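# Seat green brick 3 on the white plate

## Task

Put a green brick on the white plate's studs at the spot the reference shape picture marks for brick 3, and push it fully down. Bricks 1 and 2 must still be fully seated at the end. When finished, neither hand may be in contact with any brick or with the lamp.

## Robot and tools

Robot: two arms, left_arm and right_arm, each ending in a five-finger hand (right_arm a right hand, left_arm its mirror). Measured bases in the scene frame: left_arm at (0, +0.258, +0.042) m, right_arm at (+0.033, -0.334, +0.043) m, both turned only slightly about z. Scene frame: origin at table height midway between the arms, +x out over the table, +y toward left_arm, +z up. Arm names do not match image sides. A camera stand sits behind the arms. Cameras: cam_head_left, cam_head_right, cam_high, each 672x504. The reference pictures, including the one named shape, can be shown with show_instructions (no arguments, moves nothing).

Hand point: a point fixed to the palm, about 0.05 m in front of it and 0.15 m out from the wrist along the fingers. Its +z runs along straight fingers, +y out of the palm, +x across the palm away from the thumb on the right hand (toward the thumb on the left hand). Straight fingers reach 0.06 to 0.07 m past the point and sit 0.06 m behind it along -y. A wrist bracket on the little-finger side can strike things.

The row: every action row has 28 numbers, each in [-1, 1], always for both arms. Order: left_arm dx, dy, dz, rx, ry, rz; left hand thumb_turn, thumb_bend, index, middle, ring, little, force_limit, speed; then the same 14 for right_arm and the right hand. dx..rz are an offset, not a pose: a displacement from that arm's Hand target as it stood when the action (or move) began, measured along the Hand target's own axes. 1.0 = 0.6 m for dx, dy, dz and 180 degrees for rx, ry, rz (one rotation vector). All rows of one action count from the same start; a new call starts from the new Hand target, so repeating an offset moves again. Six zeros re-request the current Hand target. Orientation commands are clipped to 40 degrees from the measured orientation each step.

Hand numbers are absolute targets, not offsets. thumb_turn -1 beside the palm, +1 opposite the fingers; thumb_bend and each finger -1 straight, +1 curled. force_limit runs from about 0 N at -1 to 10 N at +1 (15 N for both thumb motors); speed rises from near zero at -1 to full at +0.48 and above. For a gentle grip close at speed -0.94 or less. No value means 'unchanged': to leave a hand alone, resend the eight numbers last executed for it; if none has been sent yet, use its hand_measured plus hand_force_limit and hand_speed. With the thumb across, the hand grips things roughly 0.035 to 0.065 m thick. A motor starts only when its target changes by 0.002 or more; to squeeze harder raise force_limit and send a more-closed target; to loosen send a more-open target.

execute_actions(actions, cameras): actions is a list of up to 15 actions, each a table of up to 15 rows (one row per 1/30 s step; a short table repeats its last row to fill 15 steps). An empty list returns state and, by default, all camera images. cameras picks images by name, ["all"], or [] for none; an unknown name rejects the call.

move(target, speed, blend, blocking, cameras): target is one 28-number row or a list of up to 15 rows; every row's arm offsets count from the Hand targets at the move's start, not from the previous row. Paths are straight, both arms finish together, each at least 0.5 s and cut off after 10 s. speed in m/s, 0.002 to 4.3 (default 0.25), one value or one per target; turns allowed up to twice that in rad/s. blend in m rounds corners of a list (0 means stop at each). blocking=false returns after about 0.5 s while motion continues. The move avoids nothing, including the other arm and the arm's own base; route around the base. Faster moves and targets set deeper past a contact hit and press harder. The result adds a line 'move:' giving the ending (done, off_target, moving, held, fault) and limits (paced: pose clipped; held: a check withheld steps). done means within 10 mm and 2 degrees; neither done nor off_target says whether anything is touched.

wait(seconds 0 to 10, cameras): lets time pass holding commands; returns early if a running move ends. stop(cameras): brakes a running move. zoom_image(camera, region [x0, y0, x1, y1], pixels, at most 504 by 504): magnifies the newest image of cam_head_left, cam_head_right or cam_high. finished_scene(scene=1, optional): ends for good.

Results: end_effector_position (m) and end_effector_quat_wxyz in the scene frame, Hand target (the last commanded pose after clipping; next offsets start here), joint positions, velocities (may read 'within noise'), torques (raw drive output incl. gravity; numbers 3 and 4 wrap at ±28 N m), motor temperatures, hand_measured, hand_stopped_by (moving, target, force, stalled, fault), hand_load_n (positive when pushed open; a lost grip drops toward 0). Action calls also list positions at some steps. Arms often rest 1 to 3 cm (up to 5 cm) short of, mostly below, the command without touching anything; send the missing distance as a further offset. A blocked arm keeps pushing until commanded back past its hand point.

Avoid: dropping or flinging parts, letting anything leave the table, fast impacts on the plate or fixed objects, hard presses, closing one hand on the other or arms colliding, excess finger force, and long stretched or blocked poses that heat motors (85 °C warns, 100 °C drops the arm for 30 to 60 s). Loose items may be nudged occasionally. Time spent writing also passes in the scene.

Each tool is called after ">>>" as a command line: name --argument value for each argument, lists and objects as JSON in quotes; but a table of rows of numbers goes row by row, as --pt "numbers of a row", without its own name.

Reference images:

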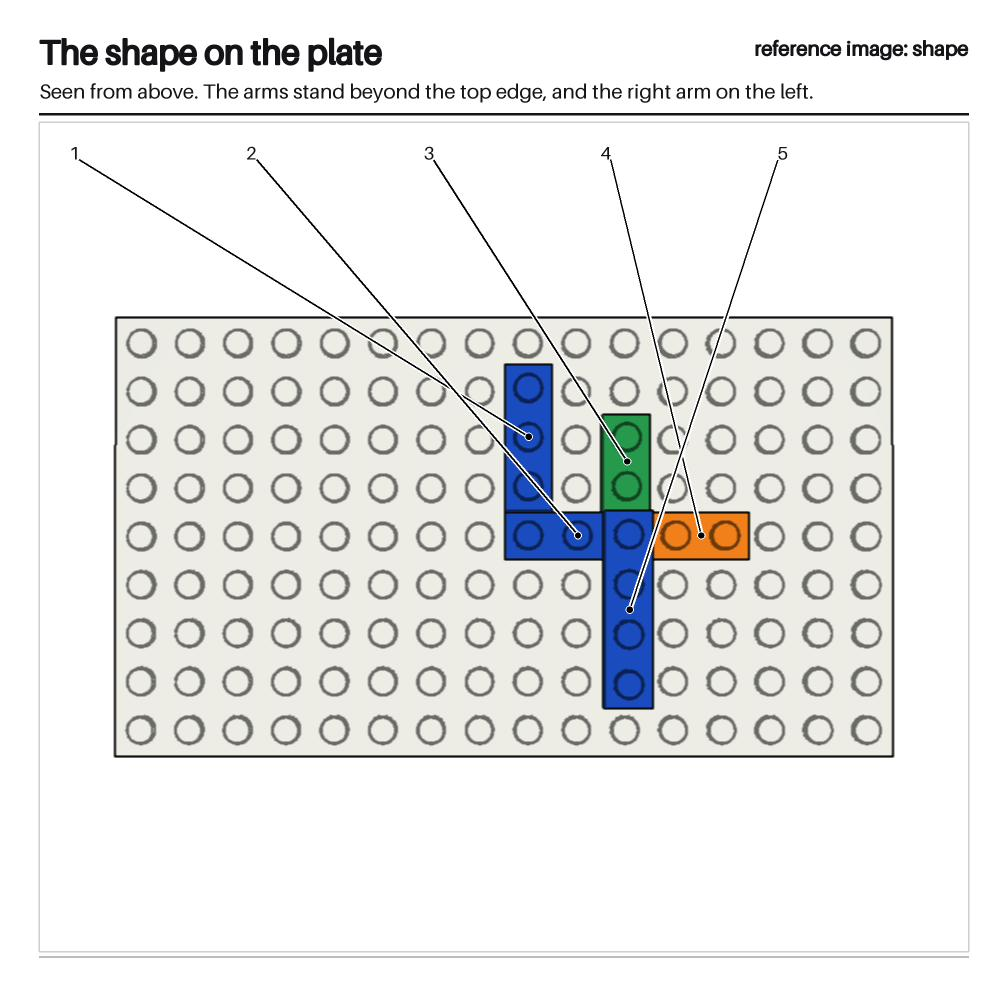

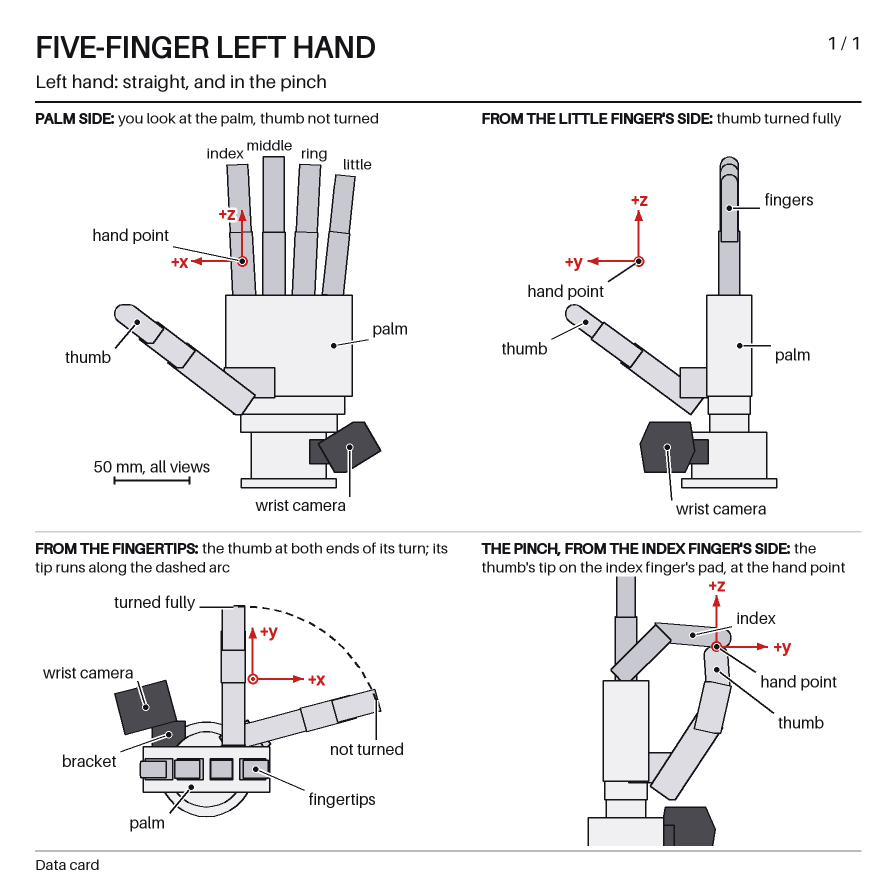

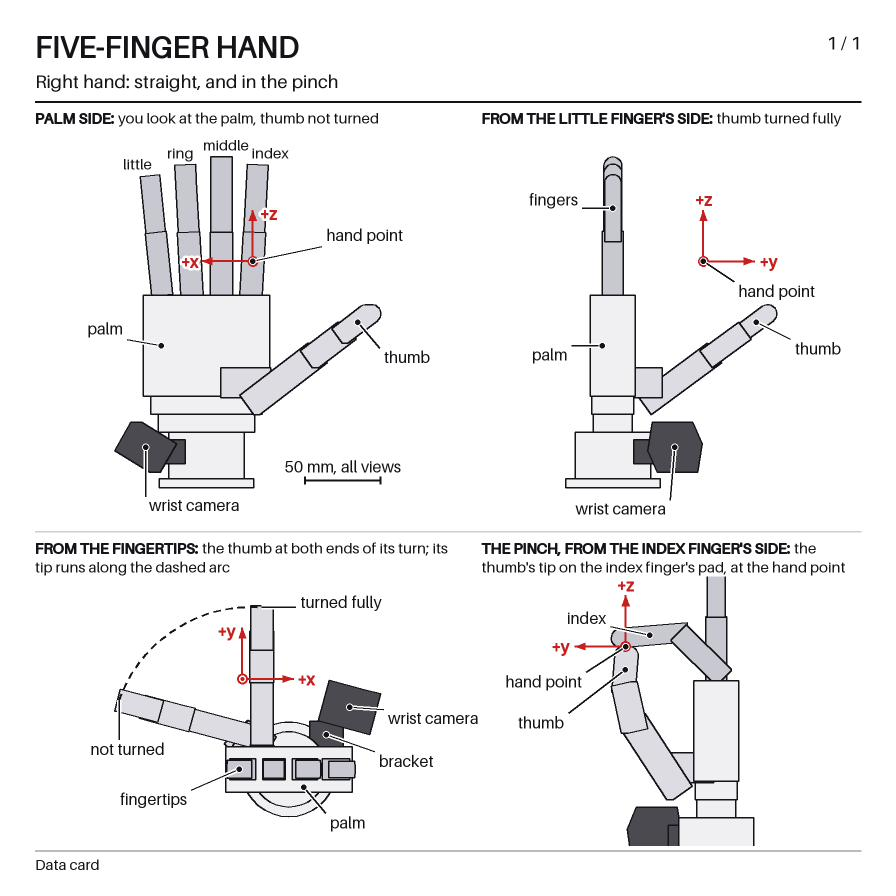

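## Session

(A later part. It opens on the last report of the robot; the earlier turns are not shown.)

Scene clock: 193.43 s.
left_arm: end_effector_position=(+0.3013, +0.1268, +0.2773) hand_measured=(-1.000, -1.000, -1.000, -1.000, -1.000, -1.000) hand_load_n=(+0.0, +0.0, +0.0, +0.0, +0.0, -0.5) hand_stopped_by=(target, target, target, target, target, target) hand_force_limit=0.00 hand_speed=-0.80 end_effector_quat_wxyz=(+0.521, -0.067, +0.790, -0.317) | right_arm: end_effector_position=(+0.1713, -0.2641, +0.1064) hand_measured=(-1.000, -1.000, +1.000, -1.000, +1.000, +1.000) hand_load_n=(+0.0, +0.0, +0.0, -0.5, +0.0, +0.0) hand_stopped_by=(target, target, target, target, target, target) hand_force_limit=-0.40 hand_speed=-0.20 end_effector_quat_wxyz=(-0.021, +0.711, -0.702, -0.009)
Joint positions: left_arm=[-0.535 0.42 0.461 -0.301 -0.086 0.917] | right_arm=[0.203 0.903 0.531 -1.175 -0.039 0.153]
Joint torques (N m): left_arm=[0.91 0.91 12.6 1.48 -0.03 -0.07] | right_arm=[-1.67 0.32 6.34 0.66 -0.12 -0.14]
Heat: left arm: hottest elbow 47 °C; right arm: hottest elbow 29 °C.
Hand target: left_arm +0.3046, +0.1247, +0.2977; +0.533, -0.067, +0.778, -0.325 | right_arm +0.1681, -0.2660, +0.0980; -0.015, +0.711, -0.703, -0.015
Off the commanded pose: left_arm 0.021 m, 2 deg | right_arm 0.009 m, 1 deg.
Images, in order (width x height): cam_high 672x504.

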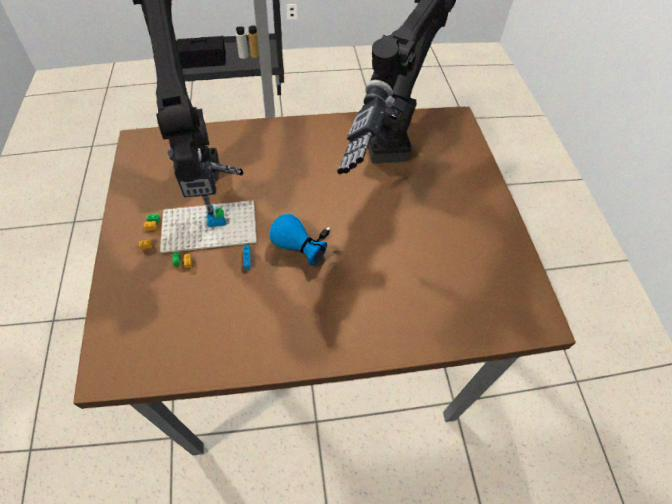

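>>> move --pt "0 0 0 0 0 0 -1 -1 -1 -1 -1 -1 0 -0.8 -0.008 0 0.006 0 0 0 -1 -1 1 -1 1 1 -0.4 -0.2" --pt "0 0 0 0 0 0 -1 -1 -1 -1 -1 -1 0 -0.8 -0.0489 -0.0004 0.0085 0 0 0 -1 -1 1 -1 1 1 -0.4 -0.2" --speed '[0.03,0.03]' --cameras '["cam_high"]'

>>> zoom_image --camera "cam_high" --region '[190, 180, 240, 230]'

Scene clock: 196.10 s.
left_arm: end_effector_position=(+0.3013, +0.1268, +0.2773) hand_measured=(-1.000, -1.000, -1.000, -1.000, -1.000, -1.000) hand_load_n=(+0.0, +0.0, +0.0, +0.0, +0.0, +0.0) hand_stopped_by=(target, target, target, target, target, target) hand_force_limit=0.00 hand_speed=-0.80 end_effector_quat_wxyz=(+0.521, -0.067, +0.790, -0.317) | right_arm: end_effector_position=(+0.1700, -0.2433, +0.1025) hand_measured=(-1.000, -1.000, +1.000, -1.000, +1.000, +1.000) hand_load_n=(+0.0, +0.0, +0.0, -3.0, +0.0, +0.0) hand_stopped_by=(target, target, target, target, target, target) hand_force_limit=-0.40 hand_speed=-0.20 end_effector_quat_wxyz=(-0.018, +0.708, -0.706, -0.004)
Joint positions: left_arm=[-0.535 0.42 0.461 -0.301 -0.086 0.917] | right_arm=[0.313 0.917 0.529 -1.154 -0.025 0.274]
Joint torques (N m): left_arm=[0.91 0.91 12.6 1.51 -0.03 -0.07] | right_arm=[0.79 1.26 6.8 0.99 -0.55 0.06]
Heat: left arm: hottest elbow 47 °C; right arm: hottest elbow 29 °C.
Hand target: left_arm +0.3046, +0.1247, +0.2977; +0.533, -0.067, +0.778, -0.325 | right_arm +0.1680, -0.2364, +0.0943; -0.015, +0.711, -0.703, -0.015
Off the commanded pose: left_arm 0.021 m, 2 deg | right_arm 0.011 m, 1 deg.
move: off_target (left_arm, right_arm)
Images, in order (width x height): cam_high 672x504.

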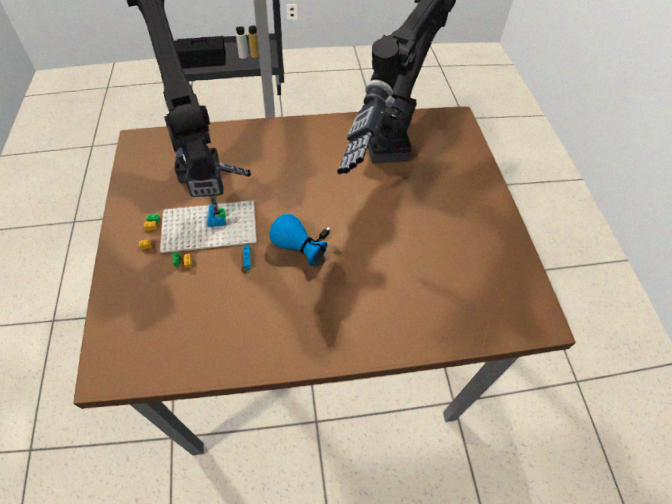

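Scaled by 10.080 from the camera's 672x504 image, which has a finer 960x720 frame.

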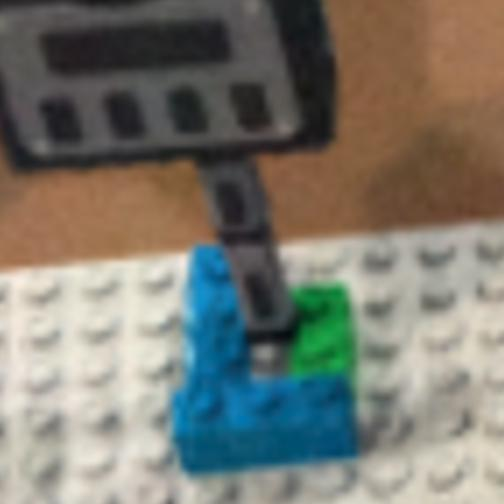

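>>> wait --seconds 0 --cameras '["cam_head_left","cam_head_right"]'

>>> zoom_image --camera "cam_head_left" --region '[390, 345, 440, 395]'

>>> zoom_image --camera "cam_head_right" --region '[390, 345, 440, 395]'

Scene clock: 196.40 s.
left_arm: end_effector_position=(+0.3013, +0.1268, +0.2773) hand_measured=(-1.000, -1.000, -1.000, -1.000, -1.000, -1.000) hand_load_n=(+0.0, +0.0, +0.0, +0.0, +0.0, +0.0) hand_stopped_by=(target, target, target, target, target, target) hand_force_limit=0.00 hand_speed=-0.80 end_effector_quat_wxyz=(+0.521, -0.067, +0.790, -0.317) | right_arm: end_effector_position=(+0.1700, -0.2433, +0.1025) hand_measured=(-1.000, -1.000, +1.000, -1.000, +1.000, +1.000) hand_load_n=(+0.0, +0.0, +0.0, -3.0, +0.0, +0.0) hand_stopped_by=(target, target, target, target, target, target) hand_force_limit=-0.40 hand_speed=-0.20 end_effector_quat_wxyz=(-0.018, +0.708, -0.706, -0.004)
Joint positions: left_arm=[-0.535 0.42 0.461 -0.301 -0.086 0.917] | right_arm=[0.313 0.917 0.529 -1.154 -0.025 0.274]
Joint torques (N m): left_arm=[0.97 0.91 12.6 1.51 -0.03 -0.07] | right_arm=[0.79 1.26 6.8 0.98 -0.56 0.08]
Heat: left arm: hottest elbow 47 °C; right arm: hottest elbow 29 °C.
Hand target: left_arm +0.3046, +0.1247, +0.2977; +0.533, -0.067, +0.778, -0.325 | right_arm +0.1680, -0.2365, +0.0943; -0.015, +0.711, -0.703, -0.015
Off the commanded pose: left_arm 0.021 m, 2 deg | right_arm 0.011 m, 1 deg.
Images, in order (width x height): cam_head_left 672x504, cam_head_right 672x504.

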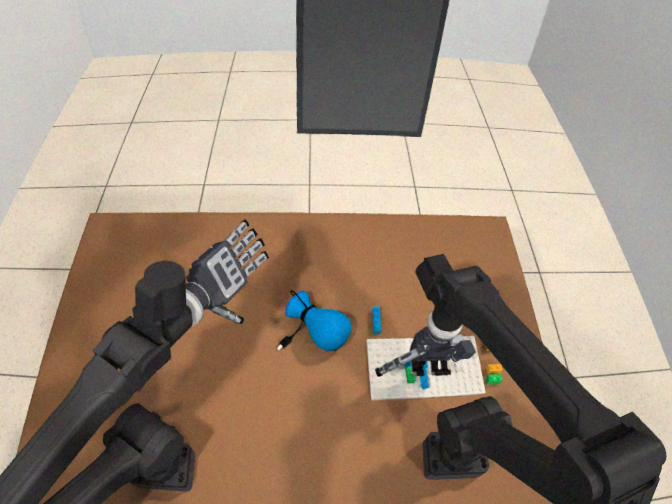

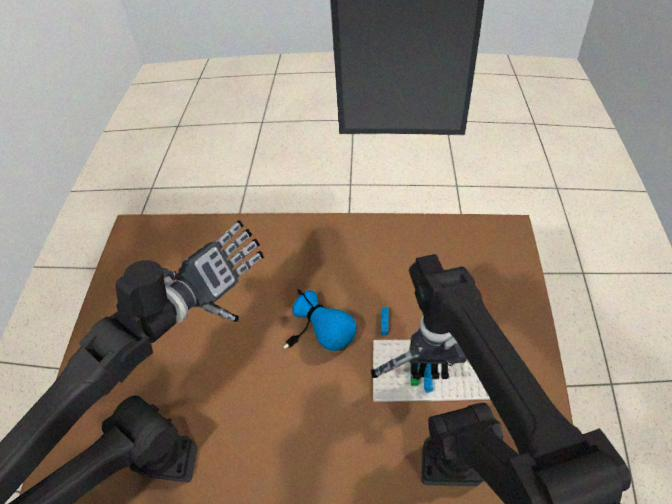

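Scaled by 10.080 from the camera's 672x504 image, which has a finer 960x720 frame.

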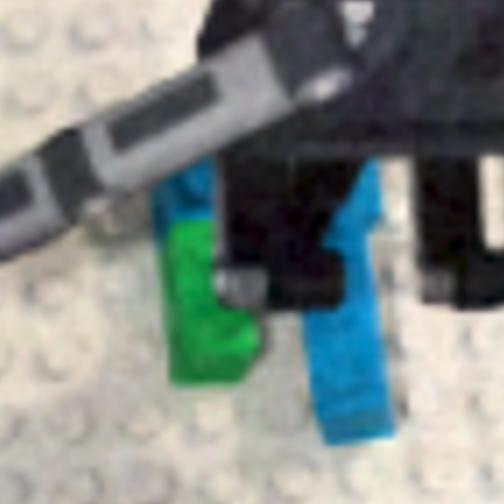

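Scaled by 10.080 from the camera's 672x504 image, which has a finer 960x720 frame.

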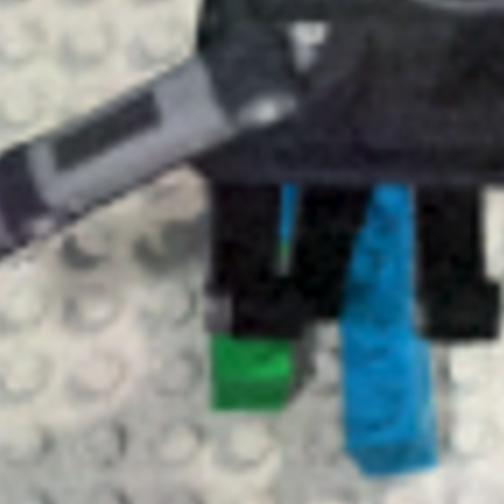

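>>> move --pt "0 0 0 0 0 0 -1 -1 -1 -1 -1 -1 0 -0.8 0.0105 0 0 0 0 0 -1 -1 1 -1 1 1 -0.4 -0.2" --pt "0 0 0 0 0 0 -1 -1 -1 -1 -1 -1 0 -0.8 0.0073 -0.0167 -0.06 0 0 0 -1 -1 1 -1 1 1 -0.4 -0.2" --pt "0 0 0 0 0 0 -1 -1 -1 -1 -1 -1 0 -0.8 0.0 -0.0167 -0.18 0 0 0 -1 -1 1 -1 1 1 -0.4 -0.2" --speed '[0.03,0.08,0.2]' --cameras '["cam_head_left","cam_head_right","cam_high"]'

>>> zoom_image --camera "cam_head_left" --region '[390, 345, 440, 395]'

>>> zoom_image --camera "cam_head_right" --region '[390, 345, 440, 395]'

>>> zoom_image --camera "cam_high" --region '[190, 190, 240, 240]'

Scene clock: 200.63 s.
left_arm: end_effector_position=(+0.3013, +0.1268, +0.2773) hand_measured=(-1.000, -1.000, -1.000, -1.000, -1.000, -1.000) hand_load_n=(+0.0, +0.0, +0.0, +0.0, +0.0, +0.0) hand_stopped_by=(target, target, target, target, target, target) hand_force_limit=0.00 hand_speed=-0.80 end_effector_quat_wxyz=(+0.521, -0.067, +0.790, -0.317) | right_arm: end_effector_position=(+0.1642, -0.2444, +0.1833) hand_measured=(-1.000, -1.000, +1.000, -1.000, +1.000, +1.000) hand_load_n=(+0.0, -0.5, +0.0, +0.0, +0.0, +0.0) hand_stopped_by=(target, target, target, target, target, target) hand_force_limit=-0.40 hand_speed=-0.20 end_effector_quat_wxyz=(+0.006, +0.710, -0.704, -0.026)
Joint positions: left_arm=[-0.535 0.42 0.461 -0.301 -0.086 0.917] | right_arm=[0.305 0.882 0.72 -1.446 -0.039 0.258]
Joint torques (N m): left_arm=[0.85 0.97 12.62 1.51 -0.03 -0.07] | right_arm=[-1.08 -1.61 11.92 -0.32 -0.1 -0.09]
Heat: left arm: hottest elbow 47 °C; right arm: hottest elbow 29 °C.
Hand target: left_arm +0.3046, +0.1247, +0.2977; +0.533, -0.067, +0.778, -0.325 | right_arm +0.1782, -0.2410, +0.2021; -0.015, +0.710, -0.703, -0.015
Off the commanded pose: left_arm 0.021 m, 2 deg | right_arm 0.024 m, 3 deg.
move: off_target (left_arm, right_arm)

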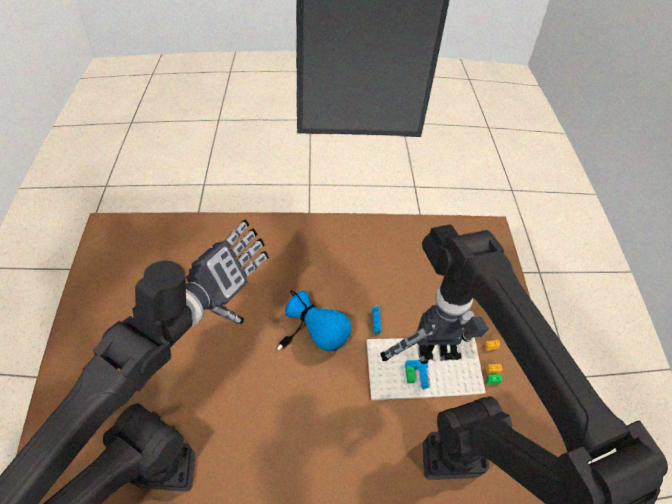

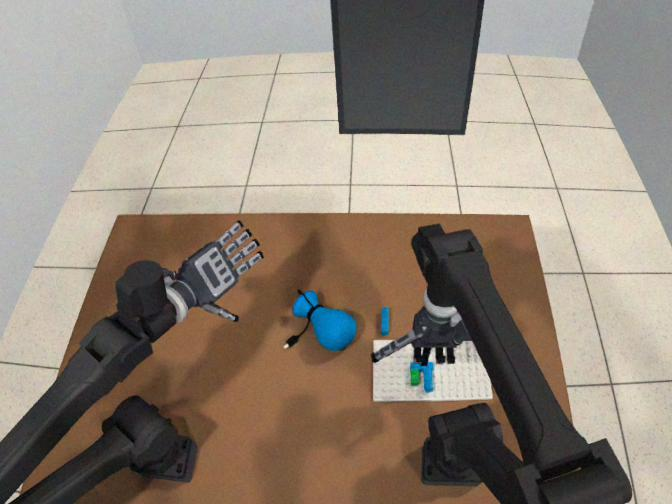

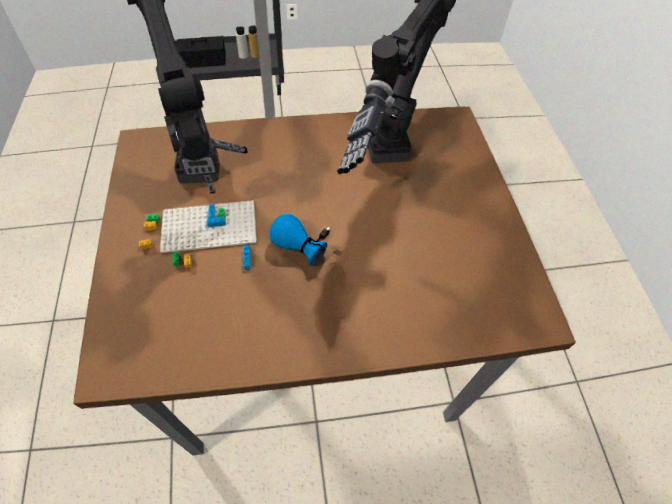

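Scaled by 10.080 from the camera's 672x504 image, which has a finer 960x720 frame.

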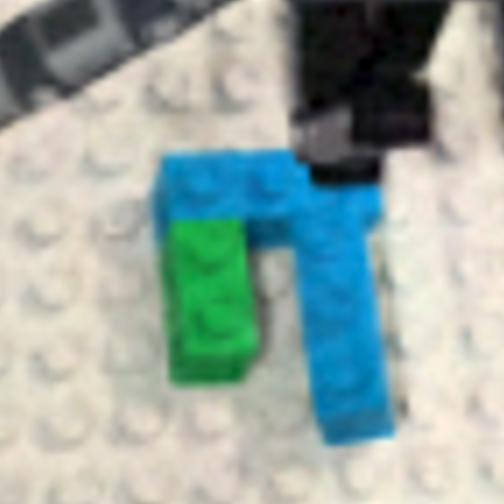

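Scaled by 10.080 from the camera's 672x504 image, which has a finer 960x720 frame.

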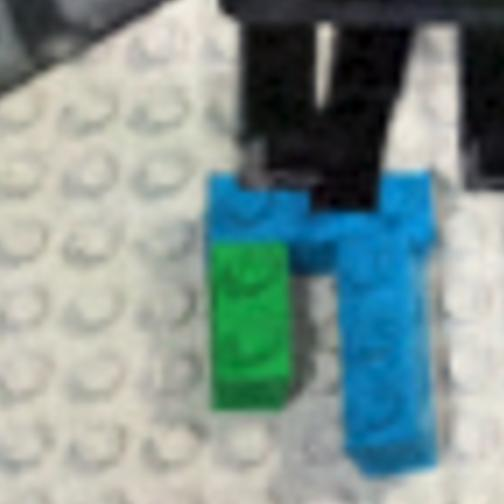

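Scaled by 10.080 from the camera's 672x504 image, which has a finer 960x720 frame.

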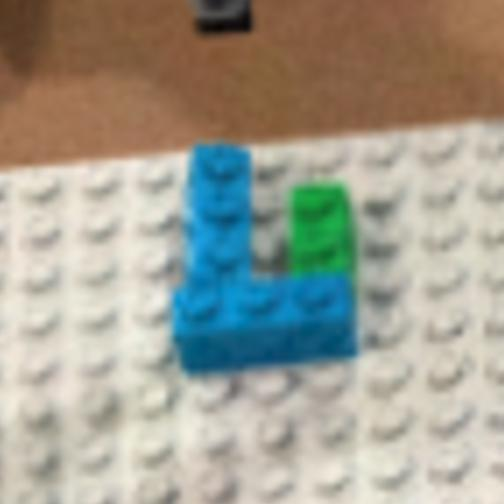

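>>> move --target '[0,0,0,0,0,0,-1,-1,-1,-1,-1,-1,0,-0.8,0.0443,0.0298,0.1484,0,0,0,-1,-1,1,-1,1,1,-0.4,-0.2]' --speed 0.15 --cameras '["cam_high"]'

>>> zoom_image --camera "cam_high" --region '[190, 180, 240, 230]'

Scene clock: 204.00 s.
left_arm: end_effector_position=(+0.3013, +0.1268, +0.2773) hand_measured=(-1.000, -1.000, -1.000, -1.000, -1.000, -1.000) hand_load_n=(+0.0, +0.0, +0.0, +0.0, +0.0, +0.0) hand_stopped_by=(target, target, target, target, target, target) hand_force_limit=0.00 hand_speed=-0.80 end_effector_quat_wxyz=(+0.521, -0.067, +0.790, -0.317) | right_arm: end_effector_position=(+0.1624, -0.2620, +0.1173) hand_measured=(-1.000, -1.000, +1.000, -1.000, +1.000, +1.000) hand_load_n=(+0.0, +0.0, +0.0, +0.0, +0.0, +0.0) hand_stopped_by=(target, target, target, target, target, target) hand_force_limit=-0.40 hand_speed=-0.20 end_effector_quat_wxyz=(-0.017, +0.711, -0.703, -0.012)
Joint positions: left_arm=[-0.535 0.42 0.461 -0.301 -0.086 0.917] | right_arm=[0.221 0.869 0.543 -1.232 -0.039 0.171]
Joint velocities: left_arm=[within noise] | right_arm=[-0.005 -0.044 -0.007 -0.002 0.066 -0.066]
Joint torques (N m): left_arm=[0.91 0.91 12.6 1.5 -0.03 -0.07] | right_arm=[-1.67 -0.32 6.76 0.47 -0.12 -0.15]
Heat: left arm: hottest elbow 47 °C; right arm: hottest elbow 30 °C.
Hand target: left_arm +0.3046, +0.1247, +0.2977; +0.533, -0.067, +0.778, -0.325 | right_arm +0.1605, -0.2639, +0.1121; -0.015, +0.711, -0.703, -0.015
Off the commanded pose: left_arm 0.021 m, 2 deg | right_arm 0.006 m, 0 deg.
move: off_target (left_arm)
Images, in order (width x height): cam_high 672x504.

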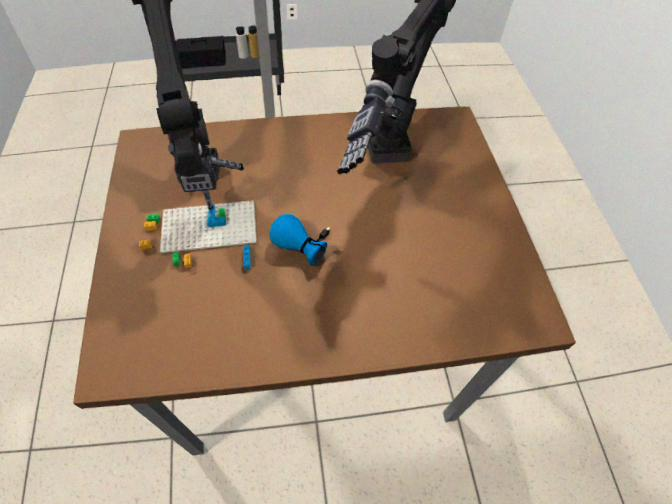

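Scaled by 10.080 from the camera's 672x504 image, which has a finer 960x720 frame.

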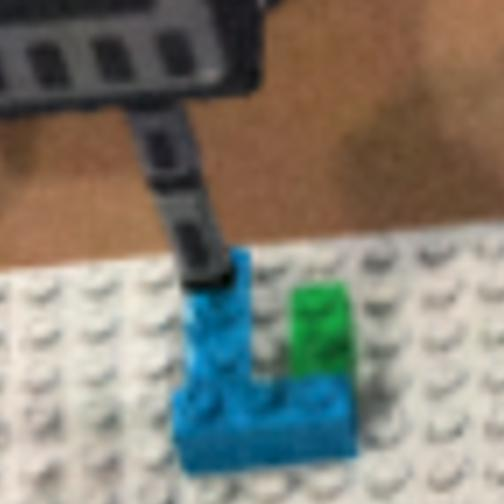

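>>> move --target '[0,0,0,0,0,0,-1,-1,-1,-1,-1,-1,0,-0.8,0.0019,0,0.045,0,0,0,-1,-1,1,-1,1,1,-0.4,-0.2]' --speed 0.04 --cameras '["cam_high"]'

>>> zoom_image --camera "cam_high" --region '[190, 180, 240, 230]'

Scene clock: 205.60 s.
left_arm: end_effector_position=(+0.3013, +0.1268, +0.2773) hand_measured=(-1.000, -1.000, -1.000, -1.000, -1.000, -1.000) hand_load_n=(-0.5, +0.0, +0.0, +0.0, +0.0, +0.0) hand_stopped_by=(target, target, target, target, target, target) hand_force_limit=0.00 hand_speed=-0.80 end_effector_quat_wxyz=(+0.521, -0.067, +0.790, -0.317) | right_arm: end_effector_position=(+0.1675, -0.2589, +0.1058) hand_measured=(-1.000, -1.000, +1.000, -1.000, +1.000, +1.000) hand_load_n=(+0.0, +0.0, +0.0, -5.0, +0.0, +0.0) hand_stopped_by=(target, target, target, target, target, target) hand_force_limit=-0.40 hand_speed=-0.20 end_effector_quat_wxyz=(-0.034, +0.713, -0.700, -0.009)
Joint positions: left_arm=[-0.535 0.42 0.461 -0.301 -0.086 0.917] | right_arm=[0.219 0.873 0.516 -1.169 -0.053 0.164]
Joint torques (N m): left_arm=[0.91 0.97 12.62 1.48 -0.03 -0.07] | right_arm=[-1.55 2.2 4.72 1.39 0.37 -0.08]
Heat: left arm: hottest elbow 47 °C; right arm: hottest elbow 30 °C.
Hand target: left_arm +0.3046, +0.1247, +0.2977; +0.533, -0.067, +0.778, -0.325 | right_arm +0.1604, -0.2639, +0.0850; -0.015, +0.711, -0.703, -0.015
Off the commanded pose: left_arm 0.021 m, 2 deg | right_arm 0.022 m, 2 deg.
move: off_target (left_arm, right_arm)
Images, in order (width x height): cam_high 672x504.

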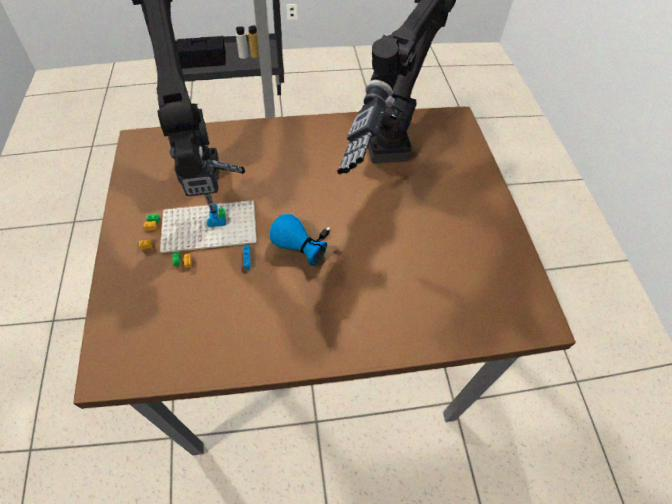

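Scaled by 10.080 from the camera's 672x504 image, which has a finer 960x720 frame.

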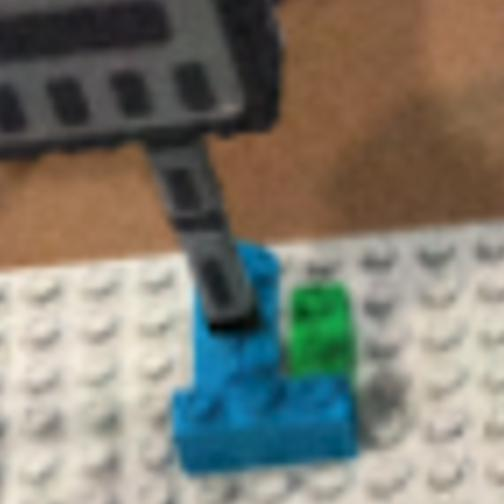

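>>> move --pt "0 0 0 0 0 0 -1 -1 -1 -1 -1 -1 0 -0.8 0.003 0 -0.035 0 0 0 -1 -1 1 -1 1 1 -0.4 -0.2" --pt "0 0 0 0 0 0 -1 -1 -1 -1 -1 -1 0 -0.8 0.0 -0.02 -0.19 0 0 0 -1 -1 1 -1 1 1 -0.4 -0.2" --speed '[0.04,0.15]' --cameras '["cam_head_left","cam_head_right","cam_high"]'

>>> zoom_image --camera "cam_head_left" --region '[390, 345, 440, 395]'

>>> zoom_image --camera "cam_head_right" --region '[390, 345, 440, 395]'

>>> zoom_image --camera "cam_high" --region '[190, 190, 240, 240]'

Scene clock: 208.57 s.
left_arm: end_effector_position=(+0.3013, +0.1268, +0.2773) hand_measured=(-1.000, -1.000, -1.000, -1.000, -1.000, -1.000) hand_load_n=(+0.0, +0.0, +0.0, +0.0, +0.0, +0.0) hand_stopped_by=(target, target, target, target, target, target) hand_force_limit=0.00 hand_speed=-0.80 end_effector_quat_wxyz=(+0.521, -0.067, +0.790, -0.317) | right_arm: end_effector_position=(+0.1576, -0.2680, +0.1801) hand_measured=(-1.000, -1.000, +1.000, -1.000, +1.000, +1.000) hand_load_n=(+0.0, -0.5, +0.0, -0.5, +0.5, +0.0) hand_stopped_by=(target, target, target, target, target, target) hand_force_limit=-0.40 hand_speed=-0.20 end_effector_quat_wxyz=(+0.005, +0.711, -0.703, -0.031)
Joint positions: left_arm=[-0.535 0.42 0.461 -0.301 -0.086 0.917] | right_arm=[0.189 0.852 0.695 -1.46 -0.044 0.14]
Joint torques (N m): left_arm=[0.91 0.91 12.6 1.5 -0.03 -0.07] | right_arm=[-1.67 -1.44 12.03 -0.32 0.08 -0.16]
Heat: left arm: hottest elbow 47 °C; right arm: hottest elbow 30 °C.
Hand target: left_arm +0.3046, +0.1247, +0.2977; +0.533, -0.067, +0.778, -0.325 | right_arm +0.1725, -0.2687, +0.1988; -0.015, +0.711, -0.703, -0.015
Off the commanded pose: left_arm 0.021 m, 2 deg | right_arm 0.024 m, 3 deg.
move: off_target (left_arm, right_arm)

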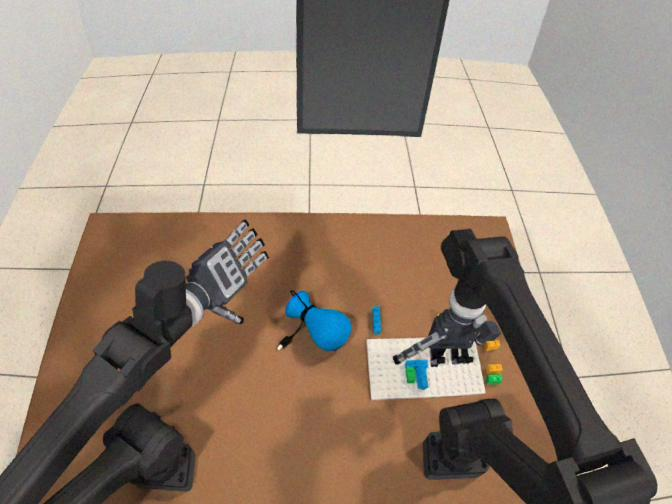

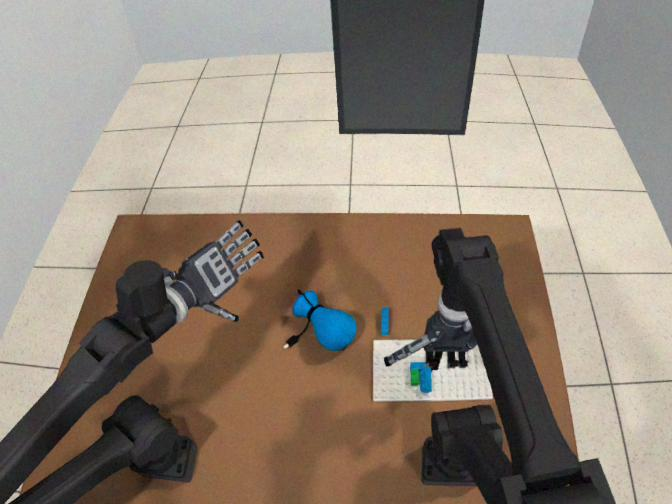

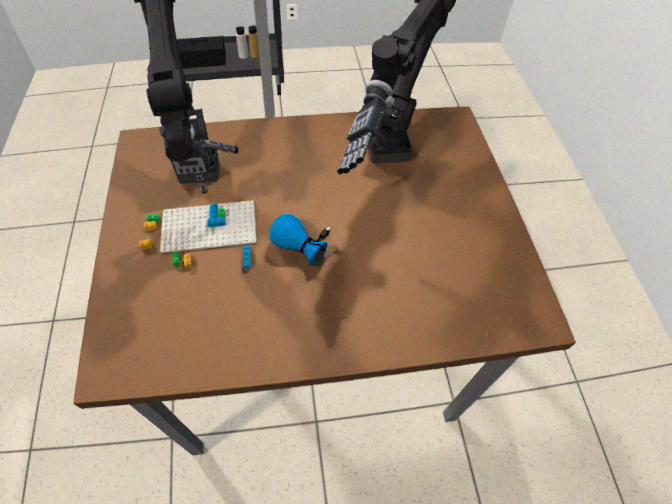

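Scaled by 10.080 from the camera's 672x504 image, which has a finer 960x720 frame.

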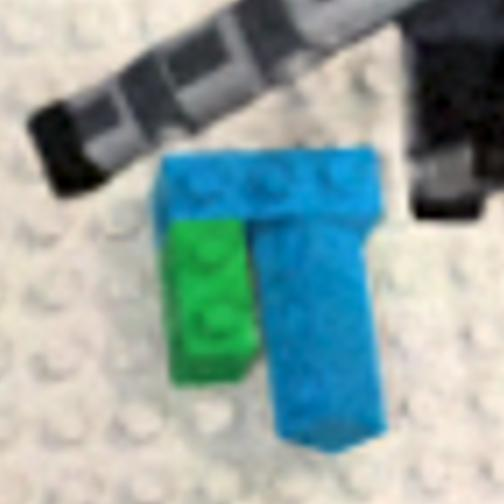

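Scaled by 10.080 from the camera's 672x504 image, which has a finer 960x720 frame.

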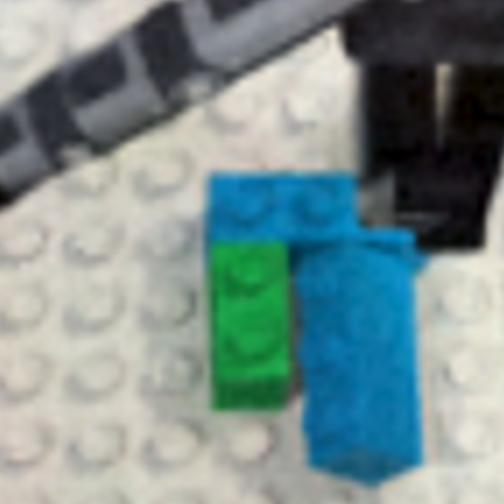

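Scaled by 10.080 from the camera's 672x504 image, which has a finer 960x720 frame.

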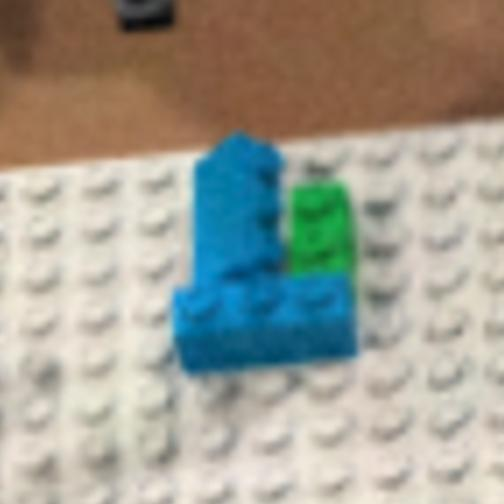

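>>> move --target '[0,0,0,0,0,0,-1,-1,-1,-1,-1,-1,0,-0.8,-0.0336,0.0197,0.1462,0,0,0,-1,-1,1,-1,1,1,-0.4,-0.2]' --speed 0.15 --cameras '["cam_high"]'

>>> zoom_image --camera "cam_high" --region '[190, 190, 240, 240]'

Scene clock: 211.33 s.
left_arm: end_effector_position=(+0.3013, +0.1268, +0.2773) hand_measured=(-1.000, -1.000, -1.000, -1.000, -1.000, -1.000) hand_load_n=(+0.0, +0.0, +0.0, +0.0, +0.0, +0.0) hand_stopped_by=(target, target, target, target, target, target) hand_force_limit=0.00 hand_speed=-0.80 end_effector_quat_wxyz=(+0.521, -0.067, +0.790, -0.317) | right_arm: end_effector_position=(+0.1636, -0.2457, +0.1187) hand_measured=(-1.000, -1.000, +1.000, -1.000, +1.000, +1.000) hand_load_n=(+0.0, +0.0, +0.0, +0.0, +0.0, +0.0) hand_stopped_by=(target, target, target, target, target, target) hand_force_limit=-0.40 hand_speed=-0.20 end_effector_quat_wxyz=(-0.022, +0.710, -0.704, -0.013)
Joint positions: left_arm=[-0.535 0.42 0.461 -0.301 -0.086 0.917] | right_arm=[0.294 0.875 0.55 -1.222 -0.044 0.248]
Joint torques (N m): left_arm=[0.91 0.91 12.6 1.5 -0.03 -0.07] | right_arm=[0.09 0.15 6.79 0.5 0.08 0.05]
Heat: left arm: hottest elbow 47 °C; right arm: hottest elbow 30 °C.
Hand target: left_arm +0.3046, +0.1247, +0.2977; +0.533, -0.067, +0.778, -0.325 | right_arm +0.1605, -0.2448, +0.1122; -0.015, +0.711, -0.703, -0.015
Off the commanded pose: left_arm 0.021 m, 2 deg | right_arm 0.007 m, 1 deg.
move: off_target (left_arm)
Images, in order (width x height): cam_high 672x504.

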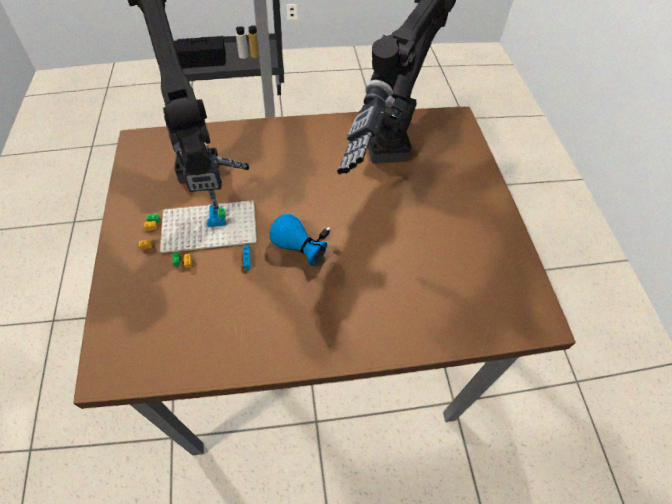

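Scaled by 10.080 from the camera's 672x504 image, which has a finer 960x720 frame.

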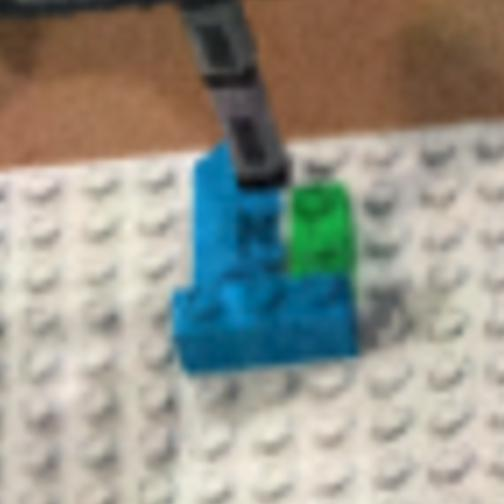

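>>> move --pt "0 0 0 0 0 0 -1 -1 -1 -1 -1 -1 0 -0.8 0.0082 0 0.0283 0 0 0 -1 -1 1 -1 1 1 -0.4 -0.2" --pt "0 0 0 0 0 0 -1 -1 -1 -1 -1 -1 0 -0.8 0.0378 0 0.0272 0 0 0 -1 -1 1 -1 1 1 -0.4 -0.2" --speed '[0.05,0.04]' --cameras '["cam_high"]'

>>> zoom_image --camera "cam_high" --region '[190, 190, 240, 240]'

Scene clock: 221.80 s.
left_arm: end_effector_position=(+0.3013, +0.1268, +0.2773) hand_measured=(-1.000, -1.000, -1.000, -1.000, -1.000, -1.000) hand_load_n=(+0.0, +0.0, +0.0, +0.0, +0.0, +0.0) hand_stopped_by=(target, target, target, target, target, target) hand_force_limit=0.00 hand_speed=-0.80 end_effector_quat_wxyz=(+0.521, -0.067, +0.790, -0.317) | right_arm: end_effector_position=(+0.1691, -0.2563, +0.1062) hand_measured=(-1.000, -1.000, +1.000, -1.000, +1.000, +1.000) hand_load_n=(+0.0, +0.0, +0.0, -3.5, +0.0, +0.0) hand_stopped_by=(target, target, target, target, target, target) hand_force_limit=-0.40 hand_speed=-0.20 end_effector_quat_wxyz=(-0.035, +0.715, -0.698, -0.016)
Joint positions: left_arm=[-0.535 0.42 0.461 -0.301 -0.086 0.917] | right_arm=[0.218 0.889 0.521 -1.165 -0.068 0.158]
Joint torques (N m): left_arm=[0.91 0.91 12.62 1.5 -0.03 -0.07] | right_arm=[-2.43 -0.21 5.64 0.23 0.86 -0.13]
Heat: left arm: hottest elbow 47 °C; right arm: hottest elbow 29 °C.
Hand target: left_arm +0.3046, +0.1247, +0.2977; +0.533, -0.067, +0.778, -0.325 | right_arm +0.1607, -0.2668, +0.0948; -0.015, +0.711, -0.703, -0.015
Off the commanded pose: left_arm 0.021 m, 2 deg | right_arm 0.017 m, 2 deg.
move: off_target (left_arm, right_arm)
Images, in order (width x height): cam_high 672x504.

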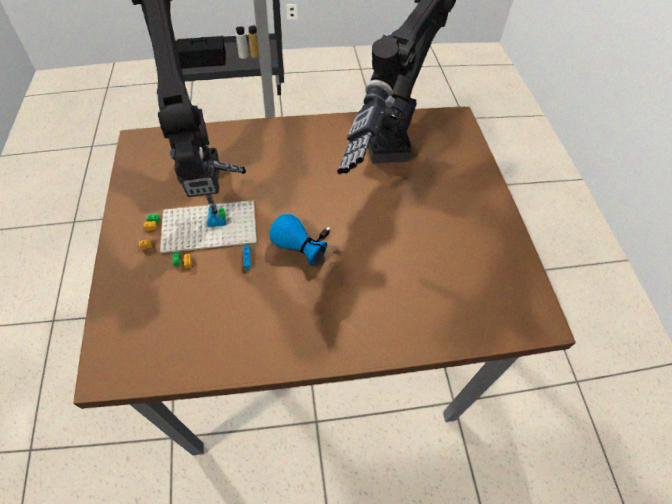

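Scaled by 10.080 from the camera's 672x504 image, which has a finer 960x720 frame.

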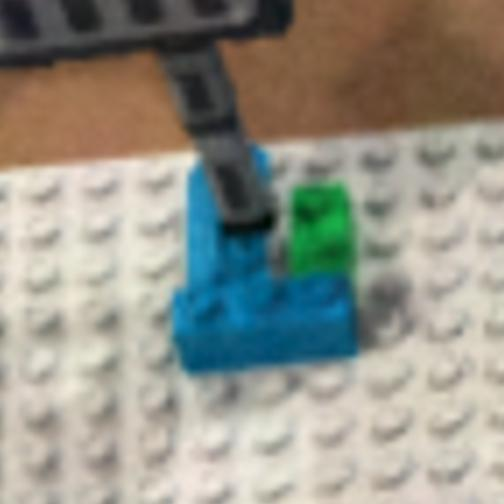

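>>> move --target '[0,0,0,0,0,0,-1,-1,-1,-1,-1,-1,0,-0.8,0.0217,0,0,0,0,0,-1,-1,1,-1,1,1,-0.4,-0.2]' --speed 0.04 --cameras '["cam_high"]'

>>> zoom_image --camera "cam_high" --region '[190, 190, 240, 240]'

Scene clock: 223.30 s.
left_arm: end_effector_position=(+0.3013, +0.1268, +0.2773) hand_measured=(-1.000, -1.000, -1.000, -1.000, -1.000, -1.000) hand_load_n=(+0.0, +0.0, +0.0, +0.0, +0.0, +0.0) hand_stopped_by=(target, target, target, target, target, target) hand_force_limit=0.00 hand_speed=-0.80 end_effector_quat_wxyz=(+0.521, -0.067, +0.790, -0.317) | right_arm: end_effector_position=(+0.1711, -0.2738, +0.1050) hand_measured=(-1.000, -1.000, +1.000, -1.000, +1.000, +1.000) hand_load_n=(+0.0, -0.5, +0.0, -2.0, +0.0, +0.0) hand_stopped_by=(target, target, target, target, target, target) hand_force_limit=-0.40 hand_speed=-0.20 end_effector_quat_wxyz=(-0.031, +0.714, -0.700, -0.009)
Joint positions: left_arm=[-0.535 0.42 0.461 -0.301 -0.086 0.917] | right_arm=[0.144 0.885 0.519 -1.168 -0.053 0.087]
Joint torques (N m): left_arm=[0.91 0.91 12.6 1.5 -0.03 -0.07] | right_arm=[-2.08 -0.21 5.52 0.23 0.34 -0.13]
Heat: left arm: hottest elbow 48 °C; right arm: hottest elbow 29 °C.
Hand target: left_arm +0.3046, +0.1247, +0.2977; +0.533, -0.067, +0.778, -0.325 | right_arm +0.1608, -0.2798, +0.0943; -0.015, +0.710, -0.703, -0.015
Off the commanded pose: left_arm 0.021 m, 2 deg | right_arm 0.016 m, 2 deg.
move: off_target (left_arm, right_arm)
Images, in order (width x height): cam_high 672x504.

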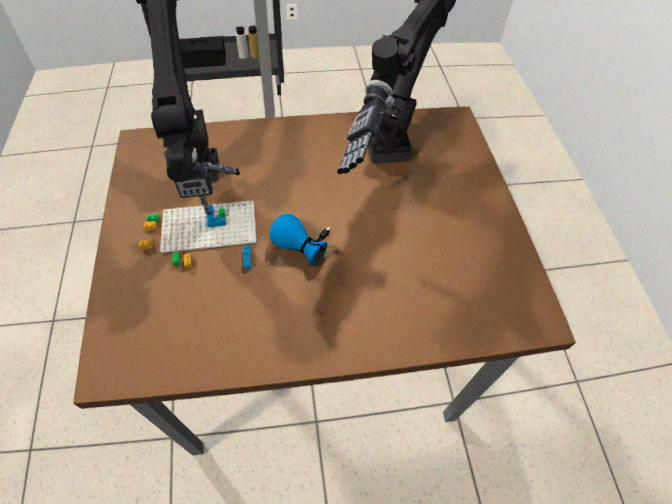

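Scaled by 10.080 from the camera's 672x504 image, which has a finer 960x720 frame.

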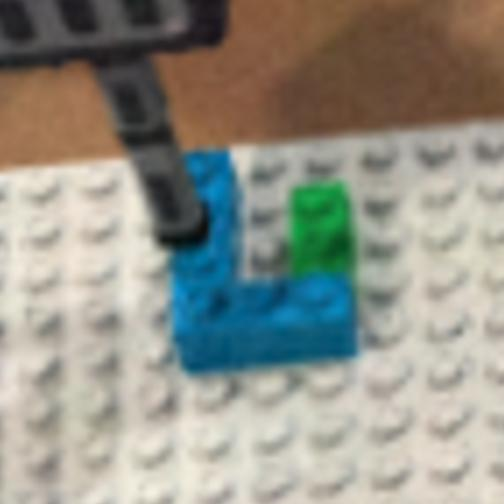

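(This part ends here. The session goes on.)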